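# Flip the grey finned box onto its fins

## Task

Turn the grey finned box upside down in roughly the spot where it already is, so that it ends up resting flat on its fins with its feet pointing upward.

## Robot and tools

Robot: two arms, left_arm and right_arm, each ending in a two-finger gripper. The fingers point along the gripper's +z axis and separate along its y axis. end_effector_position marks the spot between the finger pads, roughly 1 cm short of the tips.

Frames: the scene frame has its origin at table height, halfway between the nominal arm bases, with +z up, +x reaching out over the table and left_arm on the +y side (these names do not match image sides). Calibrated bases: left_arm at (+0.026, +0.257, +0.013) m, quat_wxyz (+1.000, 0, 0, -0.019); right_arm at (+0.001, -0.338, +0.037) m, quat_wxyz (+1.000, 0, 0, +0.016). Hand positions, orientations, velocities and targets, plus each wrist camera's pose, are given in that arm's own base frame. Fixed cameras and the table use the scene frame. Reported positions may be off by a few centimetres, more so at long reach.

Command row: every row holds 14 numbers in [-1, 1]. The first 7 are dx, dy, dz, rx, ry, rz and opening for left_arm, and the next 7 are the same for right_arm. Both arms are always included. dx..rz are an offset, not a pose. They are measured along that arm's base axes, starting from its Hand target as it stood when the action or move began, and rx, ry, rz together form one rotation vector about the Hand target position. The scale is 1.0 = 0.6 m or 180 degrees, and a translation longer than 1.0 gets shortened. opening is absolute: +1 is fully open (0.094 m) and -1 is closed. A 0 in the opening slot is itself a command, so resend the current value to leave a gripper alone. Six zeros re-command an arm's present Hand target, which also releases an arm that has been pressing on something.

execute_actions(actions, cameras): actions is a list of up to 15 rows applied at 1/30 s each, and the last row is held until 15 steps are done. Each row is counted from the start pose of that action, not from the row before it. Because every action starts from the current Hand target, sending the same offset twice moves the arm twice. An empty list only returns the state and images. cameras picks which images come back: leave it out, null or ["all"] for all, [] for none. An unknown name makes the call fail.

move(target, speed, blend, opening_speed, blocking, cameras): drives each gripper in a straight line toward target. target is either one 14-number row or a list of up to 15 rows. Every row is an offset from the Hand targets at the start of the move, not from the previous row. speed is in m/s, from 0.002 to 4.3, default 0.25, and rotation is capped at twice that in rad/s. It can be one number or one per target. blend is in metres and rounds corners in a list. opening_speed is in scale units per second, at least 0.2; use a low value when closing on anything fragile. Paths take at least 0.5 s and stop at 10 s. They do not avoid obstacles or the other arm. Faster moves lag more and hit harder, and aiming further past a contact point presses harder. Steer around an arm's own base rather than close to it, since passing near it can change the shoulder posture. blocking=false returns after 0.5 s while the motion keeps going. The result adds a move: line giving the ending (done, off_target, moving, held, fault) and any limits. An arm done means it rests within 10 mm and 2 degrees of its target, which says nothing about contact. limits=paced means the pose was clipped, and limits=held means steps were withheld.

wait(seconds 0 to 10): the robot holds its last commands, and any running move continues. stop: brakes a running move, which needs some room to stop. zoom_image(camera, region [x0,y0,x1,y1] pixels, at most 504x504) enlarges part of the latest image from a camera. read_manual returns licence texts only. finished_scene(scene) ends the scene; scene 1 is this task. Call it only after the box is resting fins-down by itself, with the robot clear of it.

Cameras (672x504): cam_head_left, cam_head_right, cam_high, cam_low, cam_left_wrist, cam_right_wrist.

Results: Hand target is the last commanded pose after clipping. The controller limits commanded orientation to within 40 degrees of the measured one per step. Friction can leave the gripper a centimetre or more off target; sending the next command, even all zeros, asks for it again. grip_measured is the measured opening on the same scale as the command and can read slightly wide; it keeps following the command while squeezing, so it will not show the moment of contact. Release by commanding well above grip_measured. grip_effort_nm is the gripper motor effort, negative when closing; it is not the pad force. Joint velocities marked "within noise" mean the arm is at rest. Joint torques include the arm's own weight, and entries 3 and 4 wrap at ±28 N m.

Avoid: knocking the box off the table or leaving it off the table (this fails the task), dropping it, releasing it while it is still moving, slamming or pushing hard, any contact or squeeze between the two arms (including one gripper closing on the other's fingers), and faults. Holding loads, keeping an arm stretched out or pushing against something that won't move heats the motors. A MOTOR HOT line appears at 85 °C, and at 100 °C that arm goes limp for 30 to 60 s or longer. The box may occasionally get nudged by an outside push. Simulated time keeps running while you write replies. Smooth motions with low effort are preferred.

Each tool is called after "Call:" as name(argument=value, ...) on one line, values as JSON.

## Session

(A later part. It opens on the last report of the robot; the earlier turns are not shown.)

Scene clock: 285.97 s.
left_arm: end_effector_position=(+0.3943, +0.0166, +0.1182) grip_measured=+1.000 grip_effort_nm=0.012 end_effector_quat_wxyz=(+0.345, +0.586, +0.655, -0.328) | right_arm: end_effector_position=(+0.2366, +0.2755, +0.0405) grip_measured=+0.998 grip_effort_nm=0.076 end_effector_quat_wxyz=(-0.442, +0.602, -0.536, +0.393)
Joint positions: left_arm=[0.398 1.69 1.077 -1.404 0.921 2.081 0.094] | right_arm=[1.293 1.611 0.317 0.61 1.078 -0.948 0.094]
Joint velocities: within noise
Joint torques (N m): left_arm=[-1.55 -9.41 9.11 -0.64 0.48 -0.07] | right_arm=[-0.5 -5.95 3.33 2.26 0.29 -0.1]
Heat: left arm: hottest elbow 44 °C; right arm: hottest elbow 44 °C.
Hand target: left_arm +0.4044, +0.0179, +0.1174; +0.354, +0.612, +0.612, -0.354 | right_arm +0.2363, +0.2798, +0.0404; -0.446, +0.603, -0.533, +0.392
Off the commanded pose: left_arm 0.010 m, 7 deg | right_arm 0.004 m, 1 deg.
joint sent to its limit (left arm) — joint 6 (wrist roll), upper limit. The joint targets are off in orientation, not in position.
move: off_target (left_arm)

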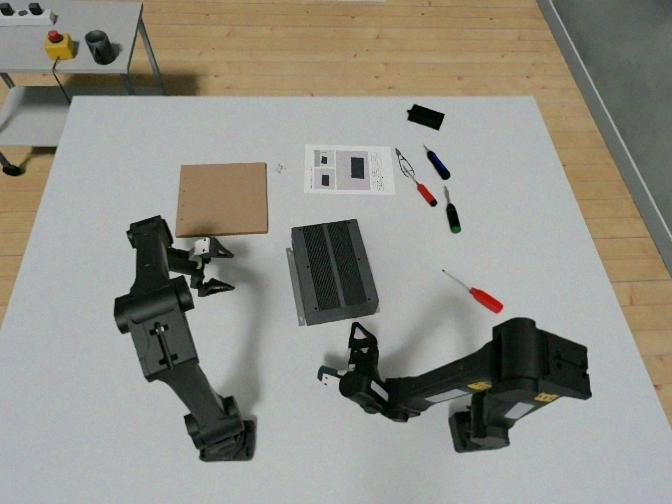

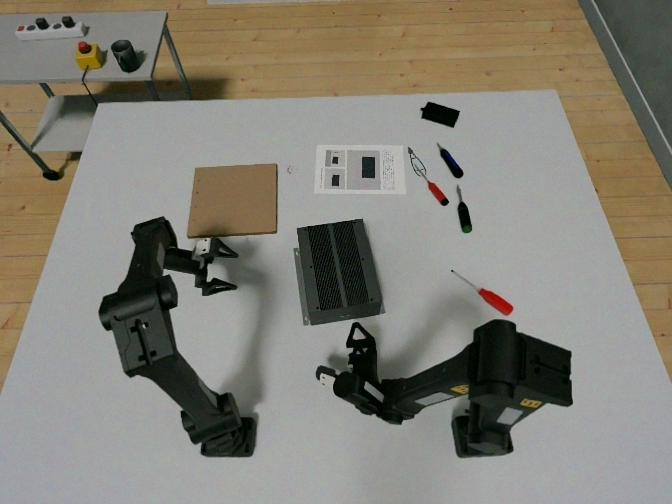

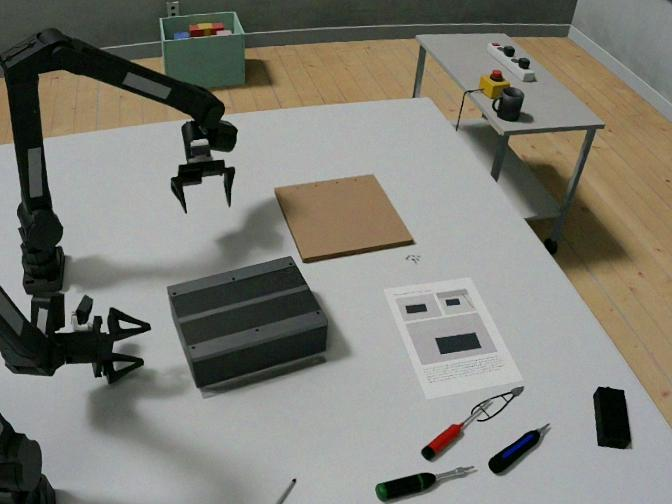

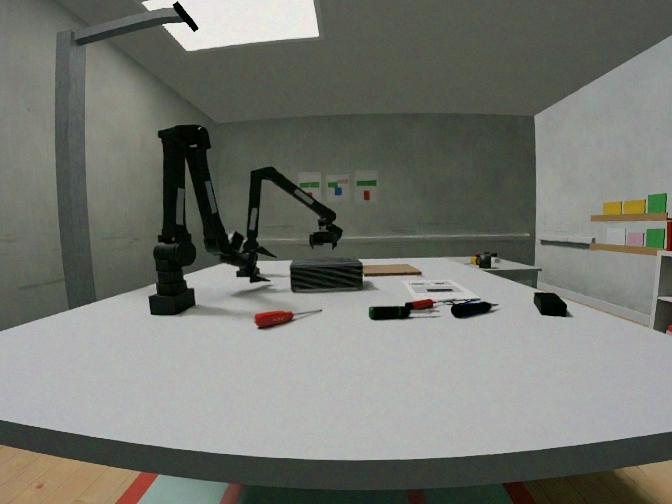

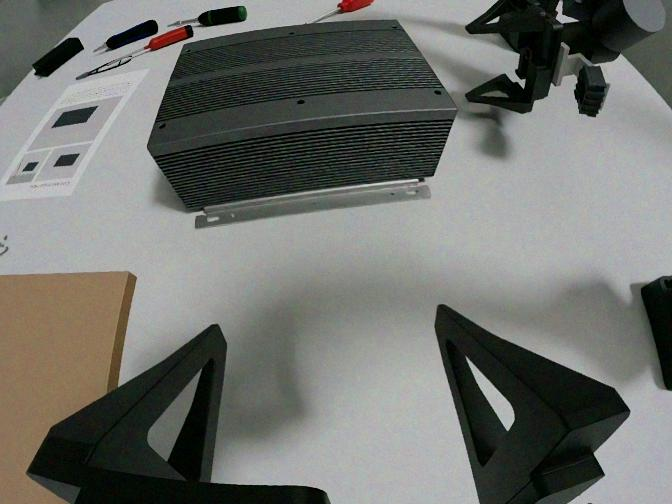

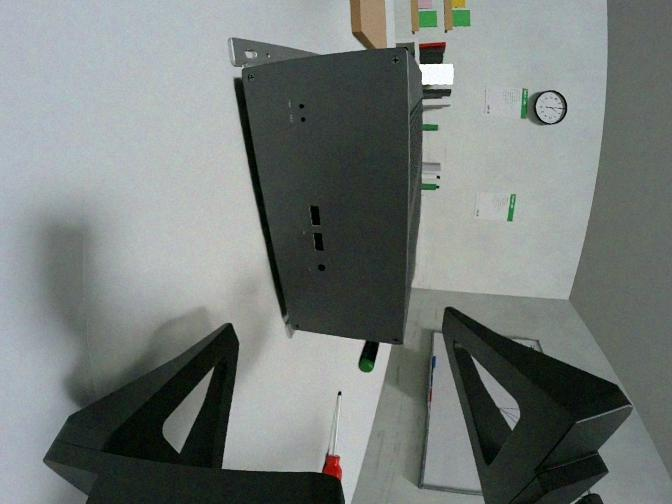

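Call:
move(target=[[0,0,0,0,0,0,-1,-0.033,-0.083,0.25,0.147,0.174,0.062,-1],[-0.179,-0.20,-0.05,0,0,0.168,-1,0.223,-0.23,0.2,0.295,0.348,0.125,-1],[-0.179,-0.232,-0.109,0,0,0.168,-1,0.223,-0.227,-0.02,0.295,0.348,0.125,-1]], speed=0.3)

Scene clock: 404.50 s.
left_arm: end_effector_position=(+0.2991, -0.1183, +0.0569) grip_measured=-0.989 grip_effort_nm=-0.598 end_effector_quat_wxyz=(+0.440, +0.434, +0.747, -0.244) | right_arm: end_effector_position=(+0.3657, +0.1453, +0.0282) grip_measured=-0.986 grip_effort_nm=-0.769 end_effector_quat_wxyz=(+0.384, -0.550, +0.671, +0.317)
Joint positions: left_arm=[0.047 1.212 0.265 0.07 0.874 0.765 0.001] | right_arm=[0 1.615 0.619 -0.256 -1.01 -1.195 0.001]
Joint velocities: within noise
Joint torques (N m): left_arm=[-1.61 -2.02 5.57 2.13 0.39 -0.29] | right_arm=[-1.08 -8.06 4.88 1.48 -0.82 0.03]
Heat: left arm: hottest elbow 44 °C; right arm: hottest elbow 34 °C.
Hand target: left_arm +0.2970, -0.1212, +0.0520; +0.434, +0.431, +0.750, -0.249 | right_arm +0.3701, +0.1437, +0.0284; +0.388, -0.546, +0.672, +0.316
Off the commanded pose: left_arm 0.006 m, 1 deg | right_arm 0.005 m, 1 deg.
move: done

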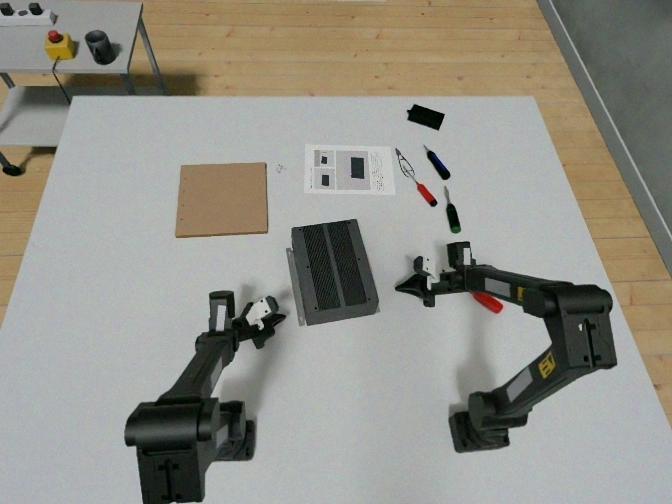

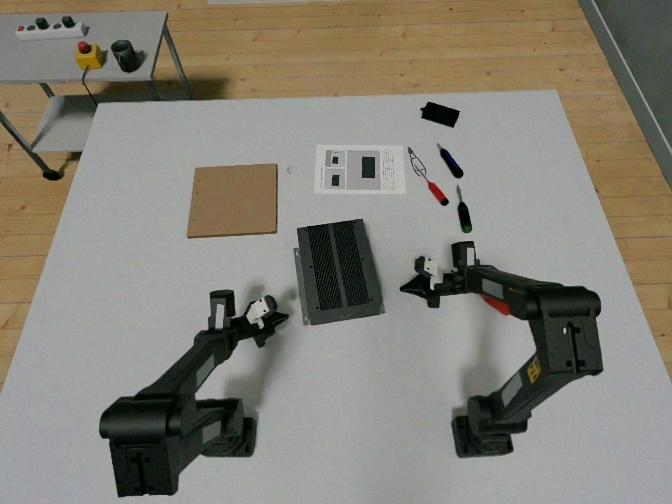

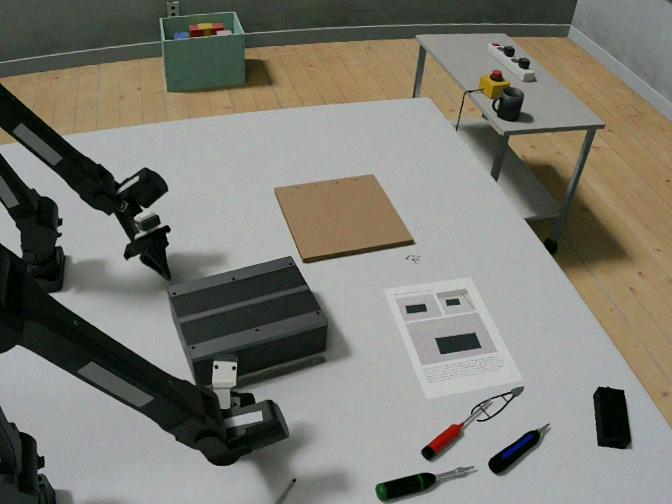

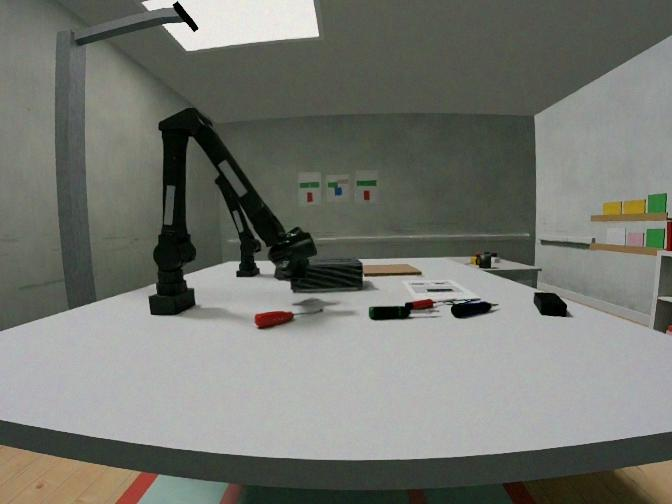

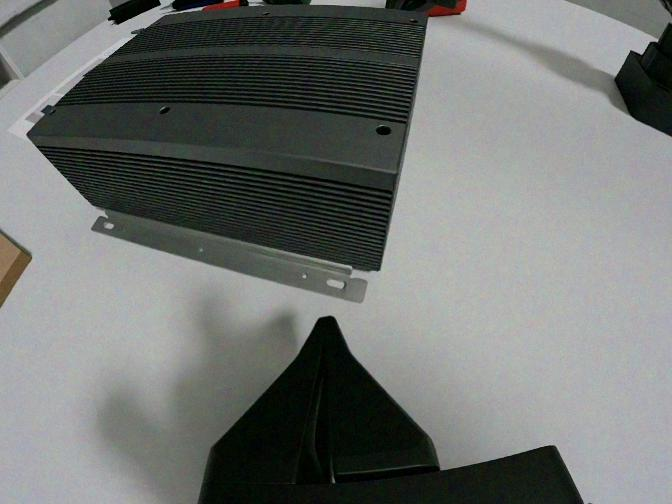

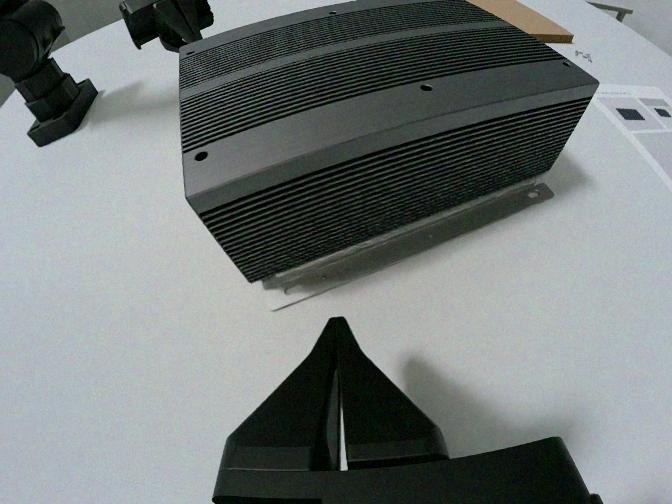

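Call:
move(target=[0.018,-0.090,0,0,0,0,-1,-0.0115,0.091,0,0,0,0,-1], speed=0.06)

Scene clock: 423.47 s.
left_arm: end_effector_position=(+0.3072, -0.1718, +0.0543) grip_measured=-0.989 grip_effort_nm=-0.598 end_effector_quat_wxyz=(+0.437, +0.433, +0.750, -0.246) | right_arm: end_effector_position=(+0.3631, +0.1931, +0.0255) grip_measured=-0.986 grip_effort_nm=-0.764 end_effector_quat_wxyz=(+0.384, -0.543, +0.676, +0.317)
Joint positions: left_arm=[-0.184 1.277 0.265 0.295 0.711 0.529 0.001] | right_arm=[0.144 1.615 0.572 0.001 -0.947 -0.932 0.001]
Joint velocities: within noise
Joint torques (N m): left_arm=[-1.73 -2.37 5.94 2.51 0.29 -0.38] | right_arm=[1.32 -9.41 4.53 1.85 -0.44 0.03]
Heat: left arm: hottest elbow 42 °C; right arm: hottest elbow 35 °C.
Hand target: left_arm +0.3078, -0.1752, +0.0519; +0.434, +0.431, +0.750, -0.249 | right_arm +0.3632, +0.1983, +0.0284; +0.387, -0.546, +0.672, +0.316
Off the commanded pose: left_arm 0.004 m, 1 deg | right_arm 0.006 m, 1 deg.
move: done

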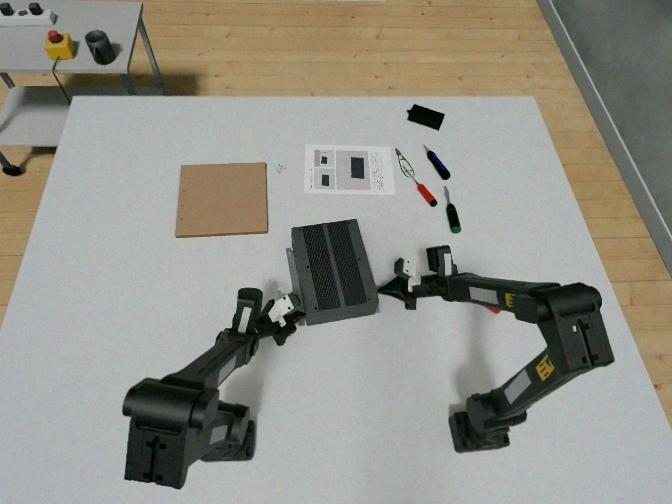

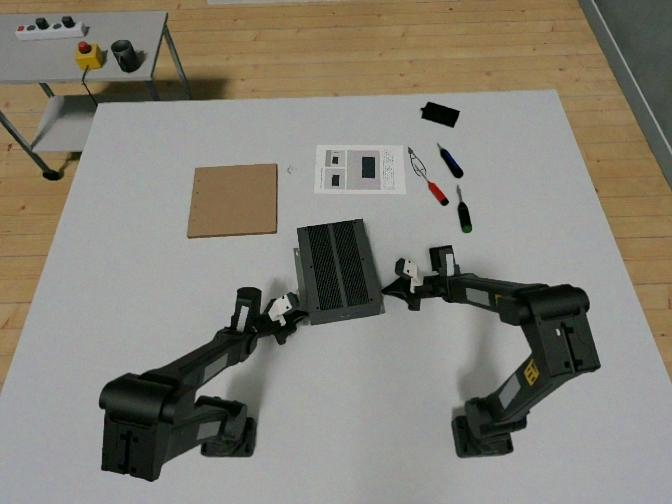

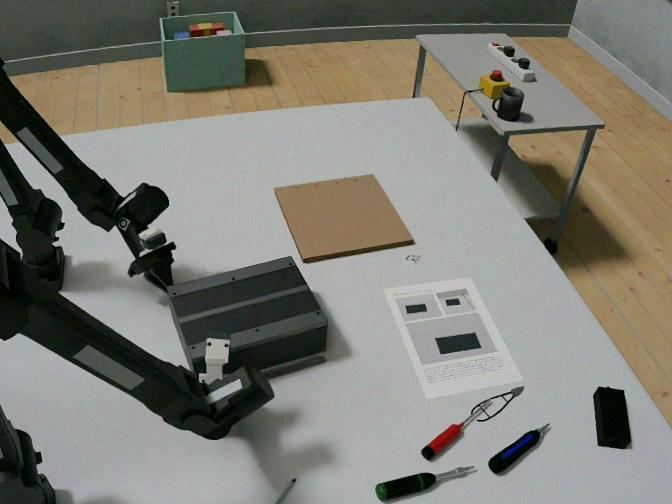

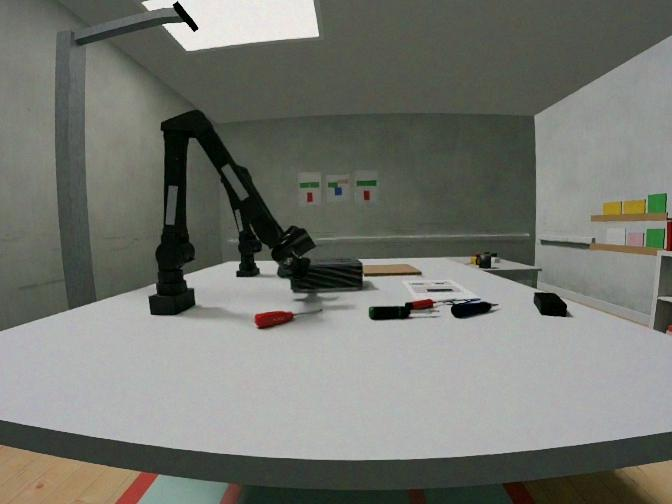

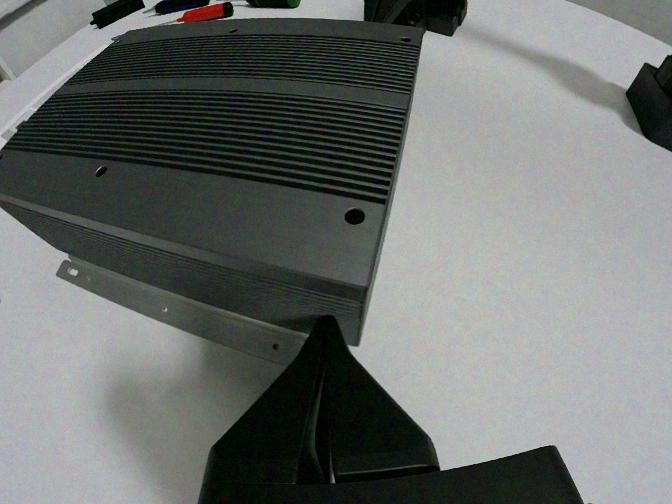

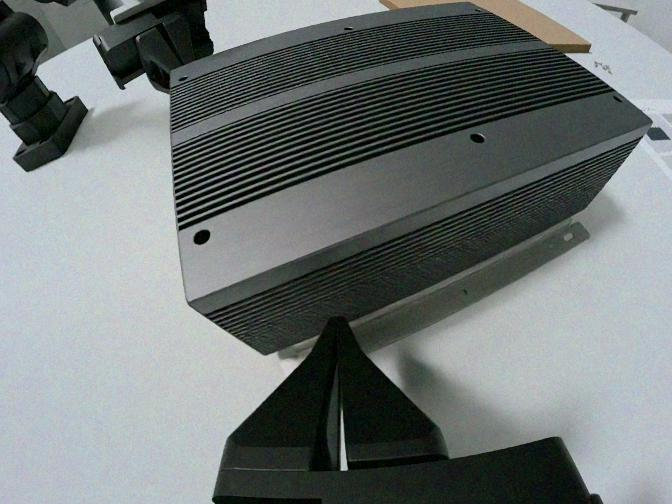

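Call:
move(target=[[0.025,0.004,0,0,0,0,-1,0,0,0,0,0,0,-1],[0.034,-0.044,0,0,0,0,-1,-0.0063,0.05,0,0,0,0,-1]], speed=0.05)

Scene clock: 430.97 s.
left_arm: end_effector_position=(+0.3184, -0.1718, +0.0443) grip_measured=-0.989 grip_effort_nm=-0.598 end_effector_quat_wxyz=(+0.430, +0.407, +0.773, -0.230) | right_arm: end_effector_position=(+0.3658, +0.2063, +0.0236) grip_measured=-0.986 grip_effort_nm=-0.764 end_effector_quat_wxyz=(+0.387, -0.529, +0.691, +0.305)
Joint positions: left_arm=[-0.209 1.327 0.274 0.344 0.632 0.461 0.001] | right_arm=[0.192 1.615 0.553 0.109 -0.887 -0.813 0.001]
Joint velocities: within noise
Joint torques (N m): left_arm=[-6.42 -1.55 9.09 2.89 0.99 -0.35] | right_arm=[3.72 -8.88 4.79 2.25 -0.9 0.08]
Heat: left arm: hottest elbow 41 °C; right arm: hottest elbow 35 °C.
Hand target: left_arm +0.3281, -0.2016, +0.0518; +0.434, +0.431, +0.750, -0.249 | right_arm +0.3594, +0.2283, +0.0283; +0.387, -0.546, +0.672, +0.316
Off the commanded pose: left_arm 0.032 m, 4 deg | right_arm 0.023 m, 3 deg.
move: off_target (left_arm, right_arm)

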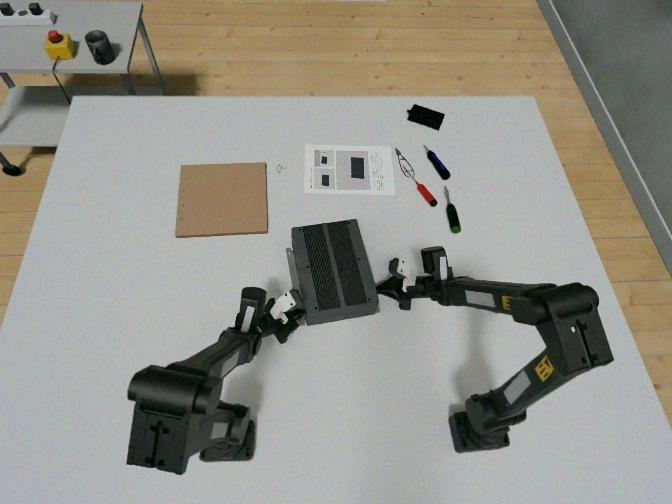

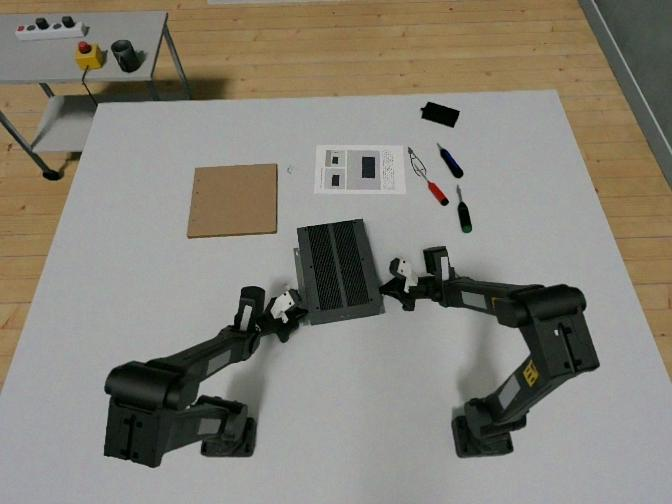

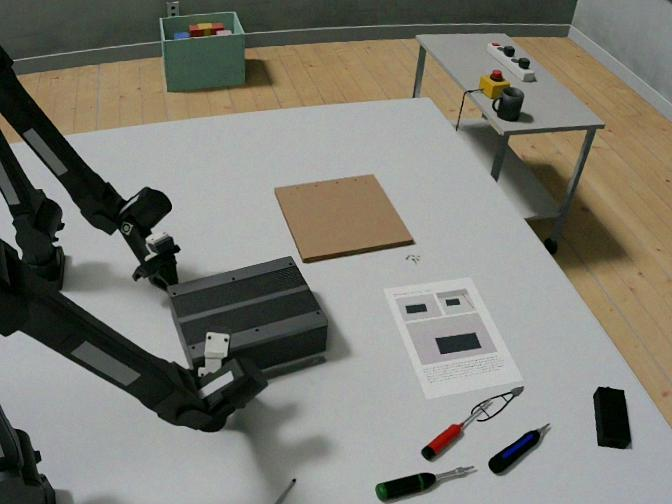

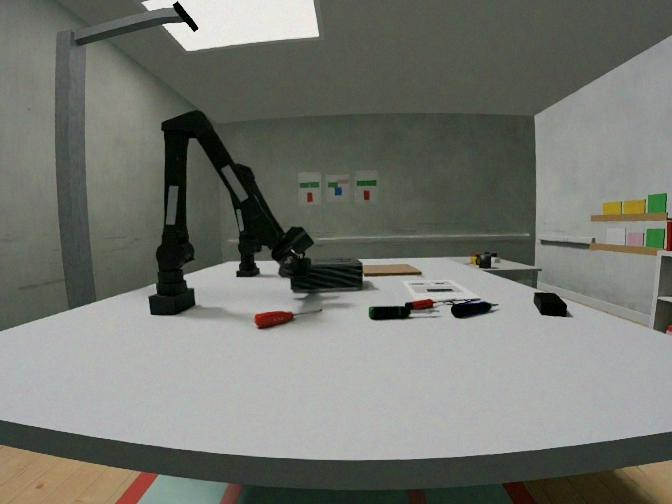

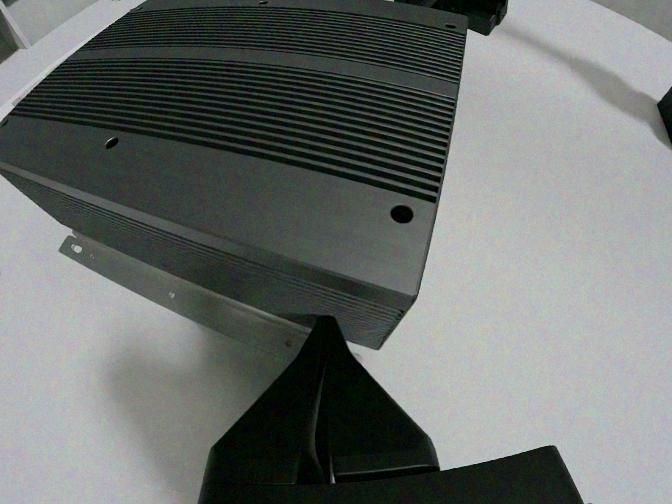

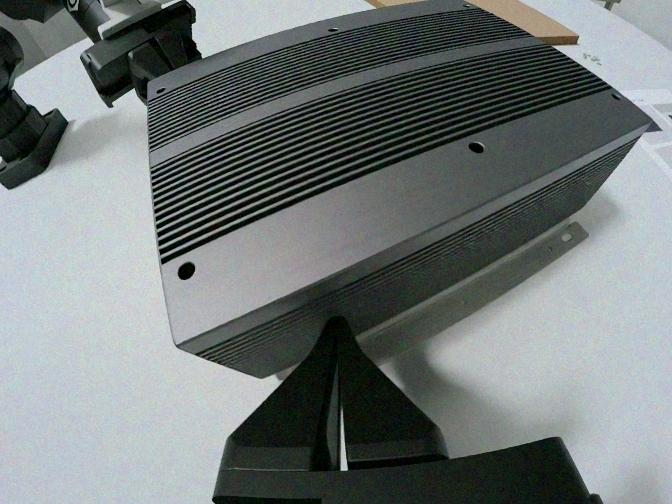

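Call:
move(target=[[0.012,-0.08,0.01,0,0,0,-1,-0.01,0.08,0,0,0,0,-1],[0.012,-0.08,0.11,0,0,0,-1,-0.01,0.08,0.1,0,0,0,-1]], speed=0.08)

Scene clock: 439.83 s.
left_arm: end_effector_position=(+0.3059, -0.1823, +0.0488) grip_measured=-0.989 grip_effort_nm=-0.579 end_effector_quat_wxyz=(+0.368, +0.378, +0.824, -0.207) | right_arm: end_effector_position=(+0.3597, +0.2036, +0.0310) grip_measured=-0.986 grip_effort_nm=-0.759 end_effector_quat_wxyz=(+0.346, -0.484, +0.758, +0.266)
Joint positions: left_arm=[-0.319 1.197 0.314 0.081 0.462 0.351 0.001] | right_arm=[0.241 1.504 0.534 0.013 -0.713 -0.661 0.001]
Joint velocities: within noise
Joint torques (N m): left_arm=[-9.35 -6.89 14.82 3.43 3.39 -0.24] | right_arm=[10.05 -13.51 8.95 2.06 -5.08 -0.06]
Heat: left arm: hottest elbow 42 °C; right arm: hottest elbow 35 °C.
Hand target: left_arm +0.3353, -0.2496, +0.1180; +0.434, +0.431, +0.750, -0.249 | right_arm +0.3534, +0.2763, +0.0884; +0.387, -0.546, +0.672, +0.316
Off the commanded pose: left_arm 0.101 m, 14 deg | right_arm 0.093 m, 14 deg.
move: off_target (left_arm, right_arm)

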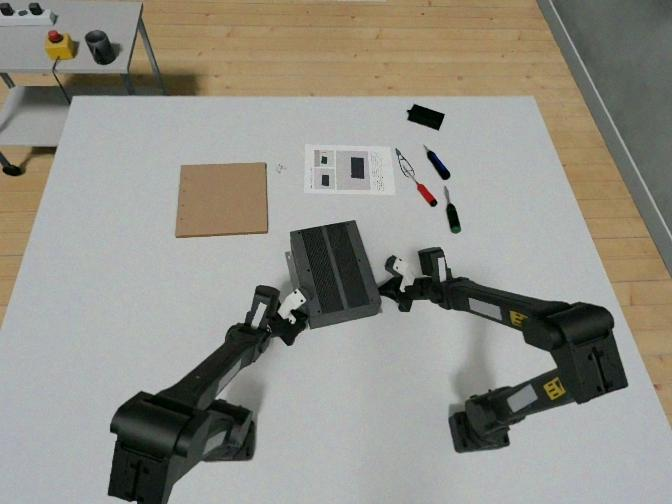

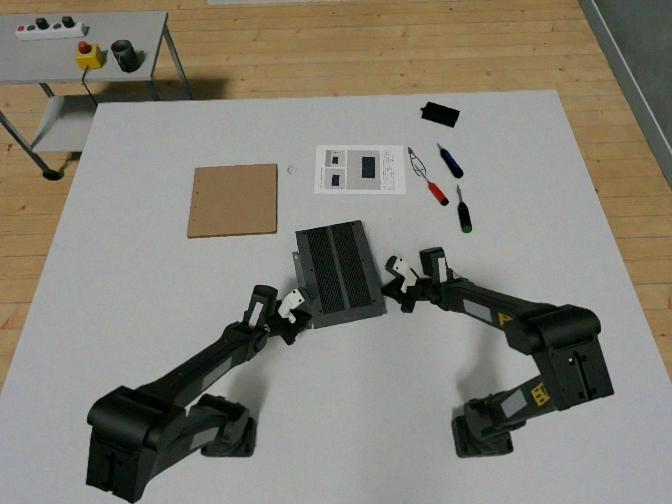

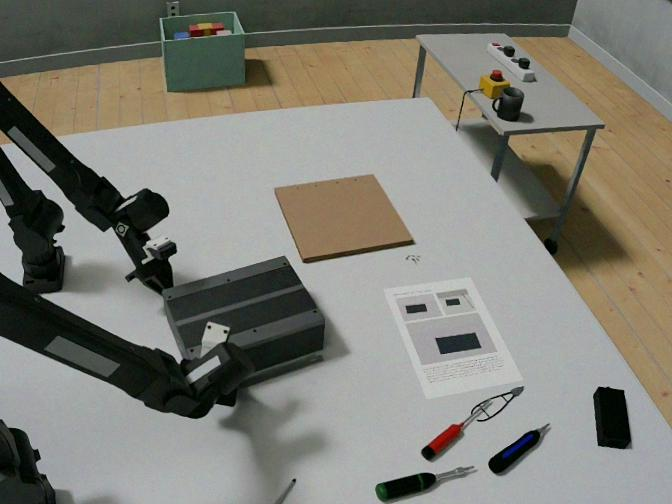

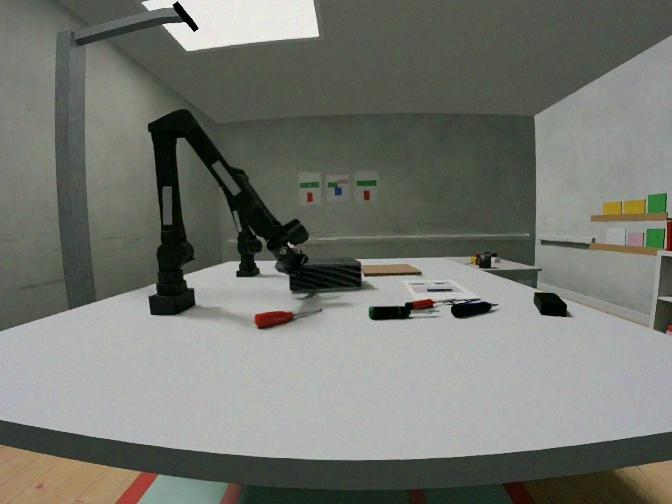

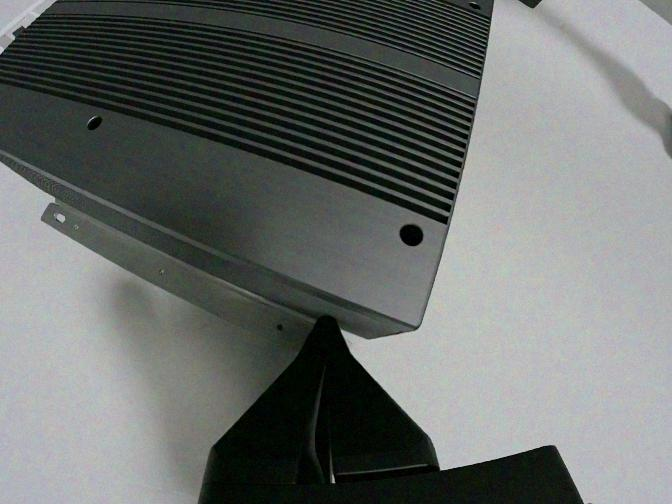

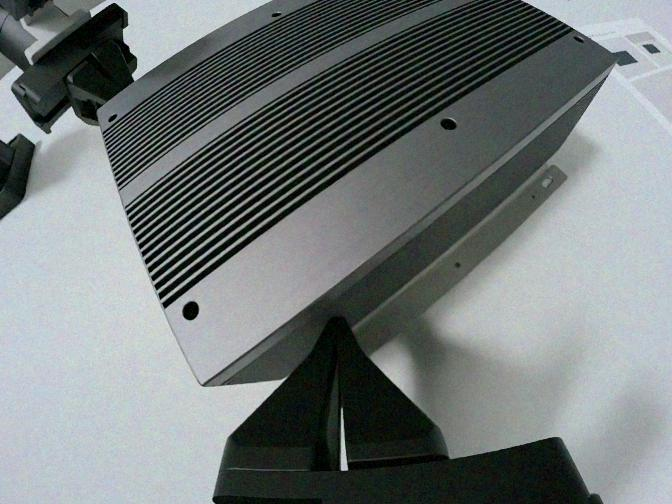

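Call:
move(target=[0.02,-0.04,0.10,0,0,0,-1,0.01,0.03,0.10,0,0,0,-1], speed=0.08)

Scene clock: 445.23 s.
left_arm: end_effector_position=(+0.3385, -0.2644, +0.1658) grip_measured=-0.989 grip_effort_nm=-0.584 end_effector_quat_wxyz=(+0.423, +0.433, +0.757, -0.246) | right_arm: end_effector_position=(+0.3400, +0.2881, +0.1321) grip_measured=-0.986 grip_effort_nm=-0.755 end_effector_quat_wxyz=(+0.367, -0.548, +0.679, +0.322)
Joint positions: left_arm=[-0.477 1.109 0.555 -0.073 0.478 0.314 0.001] | right_arm=[0.43 1.329 0.657 -0.153 -0.779 -0.611 0.001]
Joint velocities: within noise
Joint torques (N m): left_arm=[-1.67 -3.9 10.65 2.8 0.16 -0.33] | right_arm=[-1.38 -7 10.13 2.3 -0.3 0.06]
Heat: left arm: hottest elbow 45 °C; right arm: hottest elbow 36 °C.
Hand target: left_arm +0.3473, -0.2736, +0.1780; +0.434, +0.431, +0.750, -0.249 | right_arm +0.3594, +0.2943, +0.1484; +0.388, -0.546, +0.672, +0.316
Off the commanded pose: left_arm 0.018 m, 2 deg | right_arm 0.026 m, 3 deg.
move: off_target (left_arm, right_arm)

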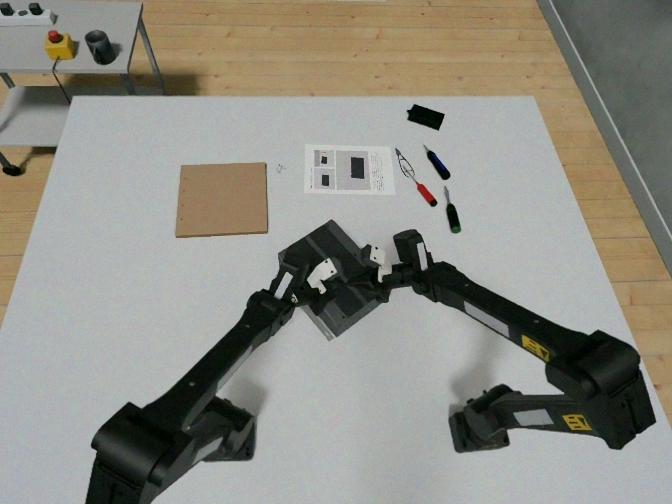

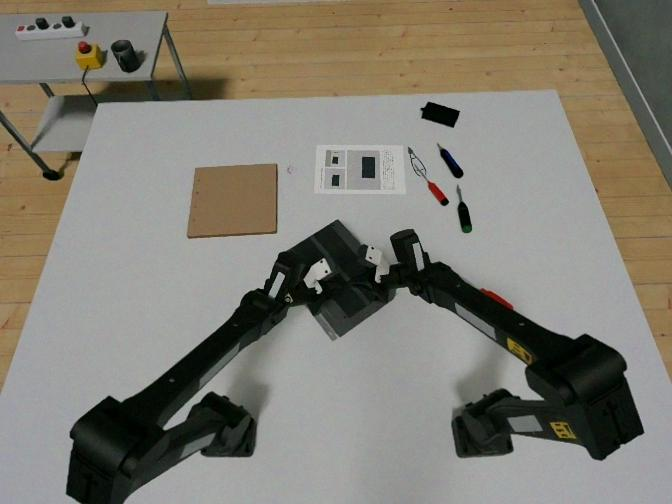

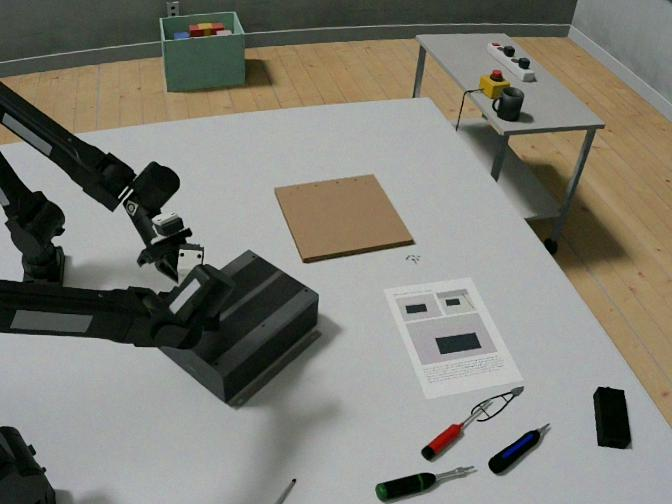

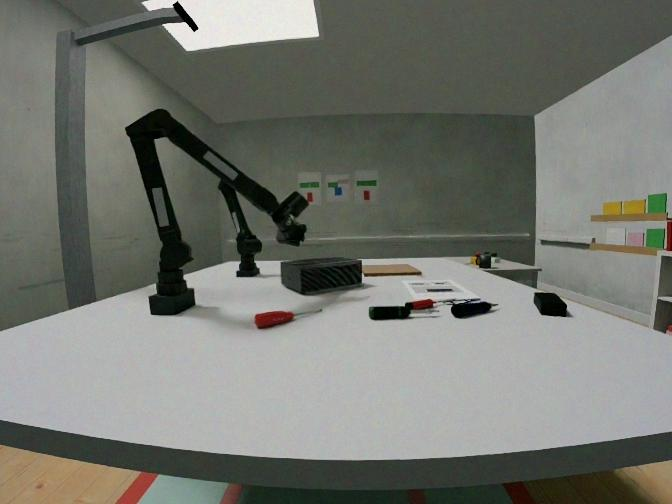

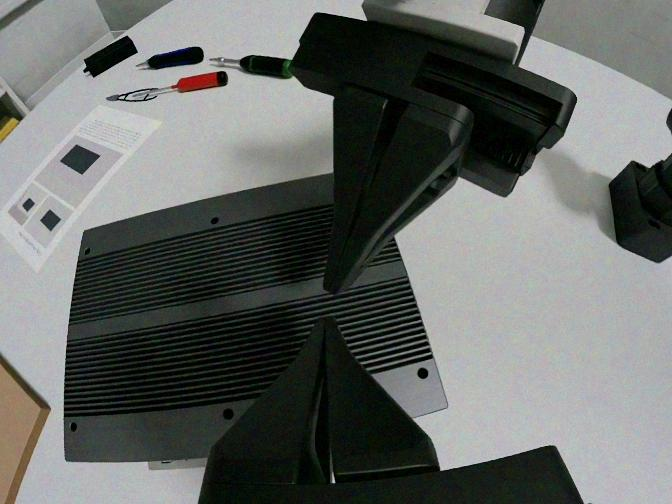

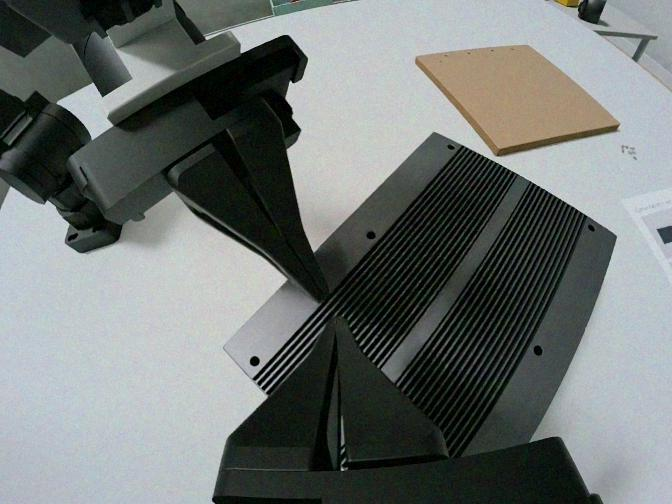

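Call:
move(target=[[-0.03,0.2,0.06,0,0,0,-1,0,-0.2,0.083,0,0,0,-1],[-0.05,0.3,0.03,0,0,0,-1,0.413,-0.16,0.03,0,0,0,-1],[-0.05,0.3,0.03,0,0,0,-1,0.413,-0.145,-0.22,0,0,0,-1]], speed=0.3)

Call:
zoom_image(camera="cam_right_wrist", region=[100, 50, 600, 400])

Scene clock: 550.13 s.
left_arm: end_effector_position=(+0.3122, -0.0971, +0.1927) grip_measured=-0.989 grip_effort_nm=-0.584 end_effector_quat_wxyz=(+0.433, +0.431, +0.750, -0.251) | right_arm: end_effector_position=(+0.6013, +0.1989, +0.0082) grip_measured=-0.986 grip_effort_nm=-0.750 end_effector_quat_wxyz=(+0.380, -0.541, +0.679, +0.320)
Joint positions: left_arm=[0.136 0.9 0.555 -0.643 0.932 0.88 0.001] | right_arm=[0.094 2.085 1.317 -0.348 -0.971 -1.007 0.001]
Joint velocities: within noise
Joint torques (N m): left_arm=[0.03 -0.97 10.11 1.11 0.68 -0.06] | right_arm=[0.26 -18.73 6.79 1.73 -0.53 0.04]
Heat: left arm: hottest elbow 48 °C; right arm: hottest elbow 46 °C.
Hand target: left_arm +0.3173, -0.0935, +0.1960; +0.434, +0.431, +0.750, -0.249 | right_arm +0.6072, +0.2074, +0.0164; +0.388, -0.547, +0.672, +0.316
Off the commanded pose: left_arm 0.007 m, 0 deg | right_arm 0.013 m, 1 deg.
move: off_target (right_arm)

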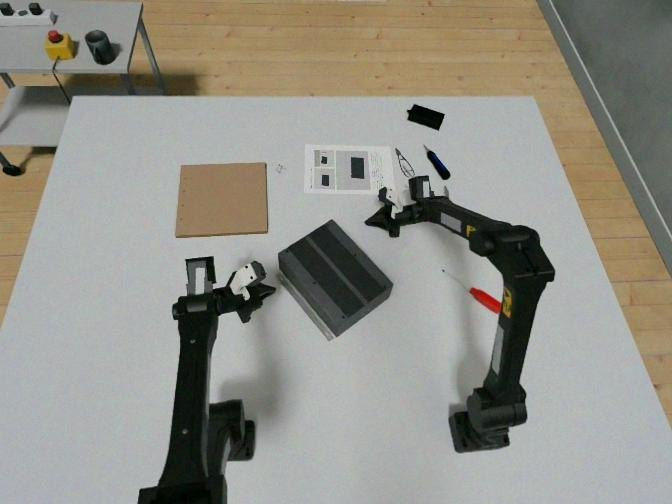

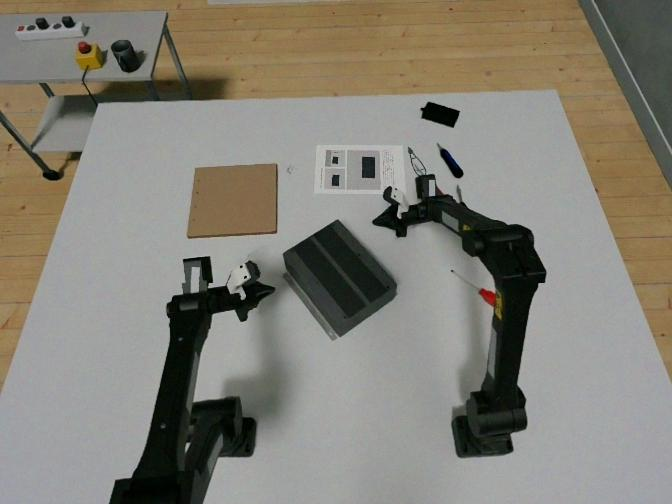

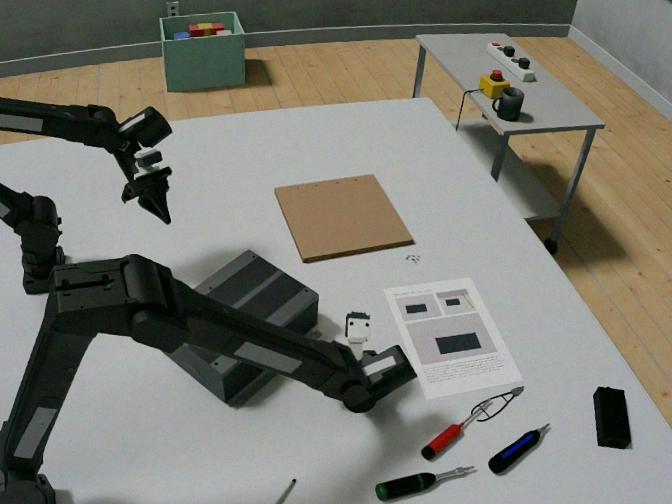

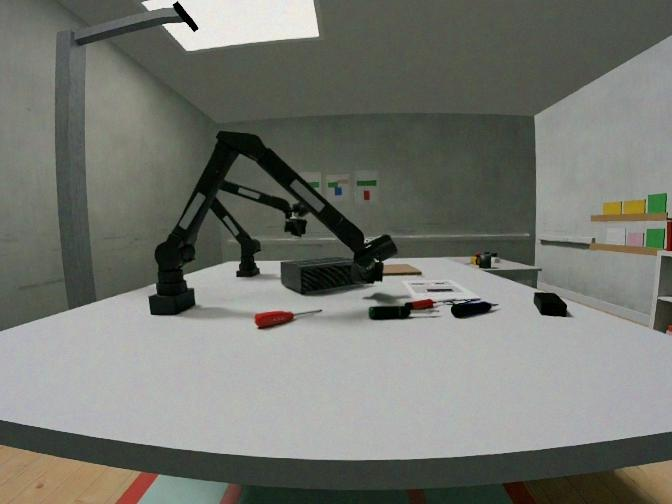

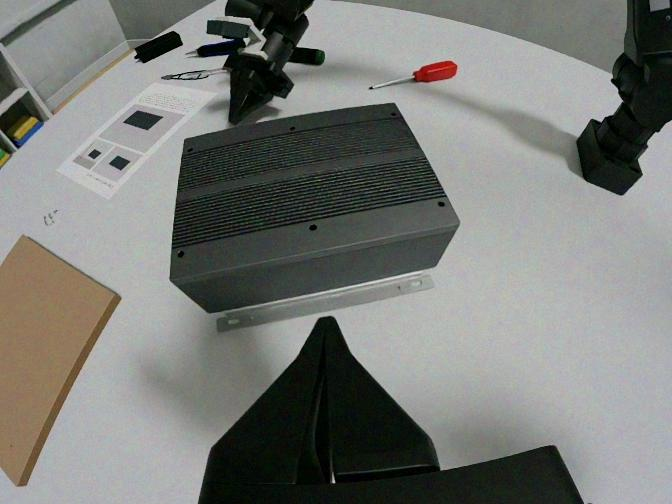

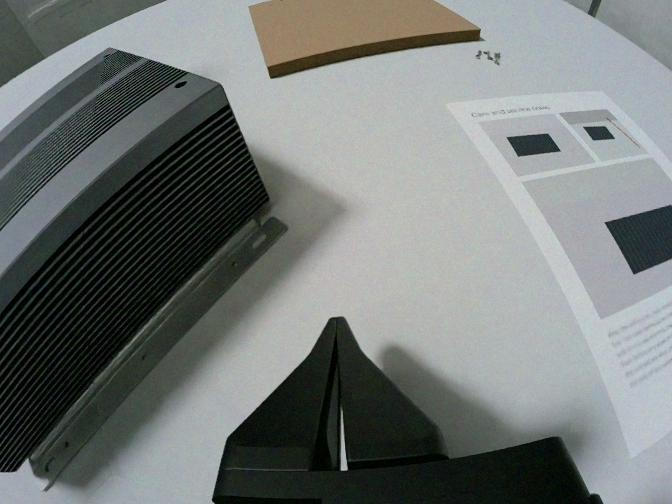

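Scaled by 1.008 from the camera's 672x504 image, which has a finer 960x720 frame.

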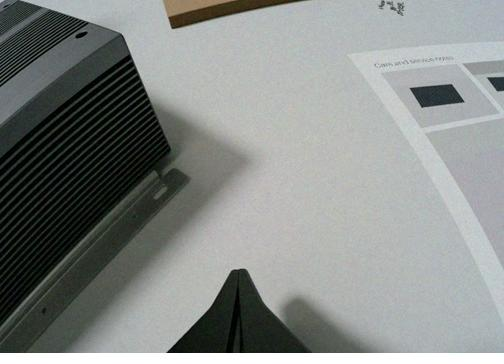

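Call:
move(target=[[0,0,0,0,0,0,-1,-0.063,0.085,0,0,0,0,-1],[0,0,0,0,0,0,-1,-0.2125,0.292,0,0,0,0,-1]], speed=0.08, cameras=["cam_head_left","cam_right_wrist","cam_left_wrist"])

Scene clock: 566.80 s.
left_arm: end_effector_position=(+0.3121, -0.0971, +0.1927) grip_measured=-0.989 grip_effort_nm=-0.584 end_effector_quat_wxyz=(+0.433, +0.431, +0.750, -0.252) | right_arm: end_effector_position=(+0.5385, +0.2996, +0.0168) grip_measured=-0.986 grip_effort_nm=-0.750 end_effector_quat_wxyz=(+0.416, -0.501, +0.710, +0.267)
Joint positions: left_arm=[0.136 0.9 0.555 -0.643 0.932 0.88 0.001] | right_arm=[0.326 1.944 1.025 0.181 -0.709 -0.579 0.001]
Joint velocities: within noise
Joint torques (N m): left_arm=[0.09 -0.97 10.09 1.16 0.7 -0.07] | right_arm=[11.22 -15.74 3.92 1.66 -1.8 0.18]
Heat: left arm: hottest elbow 48 °C; right arm: hottest elbow 43 °C.
Hand target: left_arm +0.3173, -0.0936, +0.1960; +0.434, +0.431, +0.750, -0.249 | right_arm +0.4796, +0.3826, +0.0165; +0.388, -0.546, +0.672, +0.316
Off the commanded pose: left_arm 0.007 m, 0 deg | right_arm 0.102 m, 9 deg.
move: off_target (right_arm)
Images, in order (width x height): cam_head_left 672x504, cam_left_wrist 672x504, cam_right_wrist 672x504.

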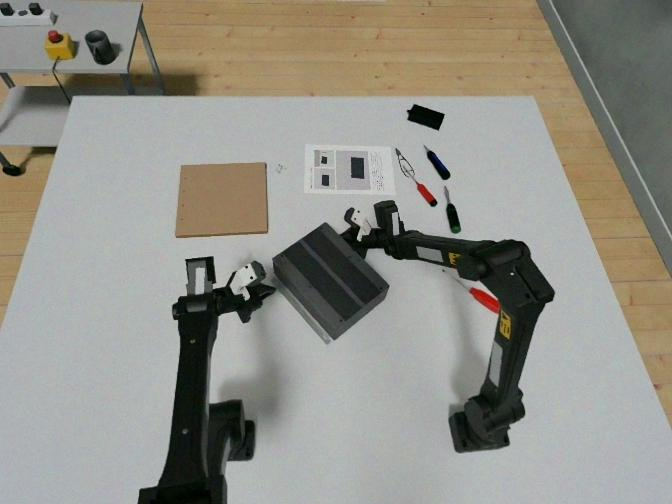

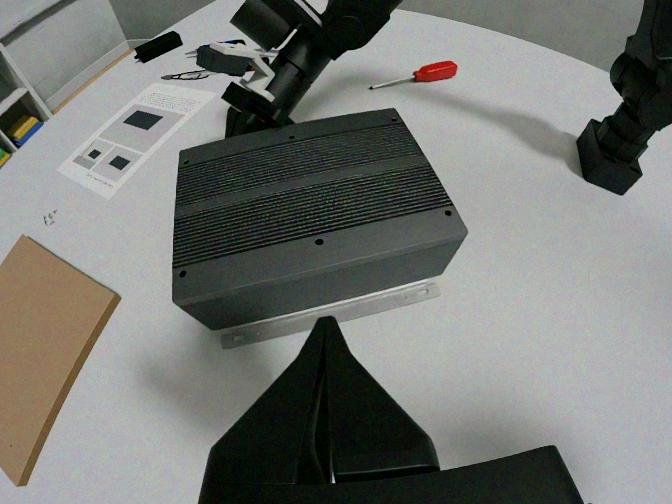

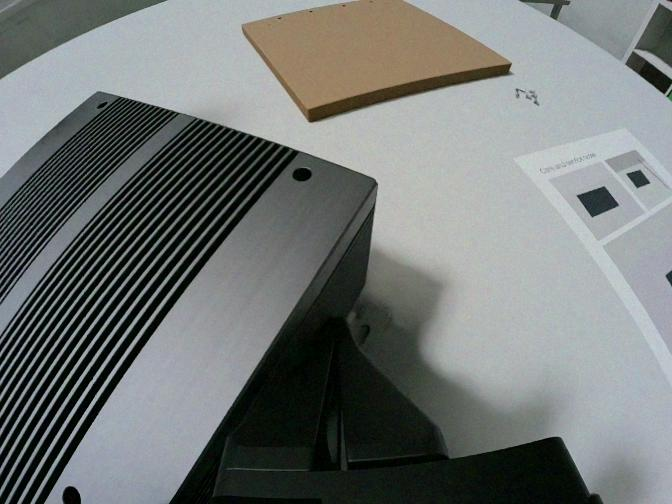

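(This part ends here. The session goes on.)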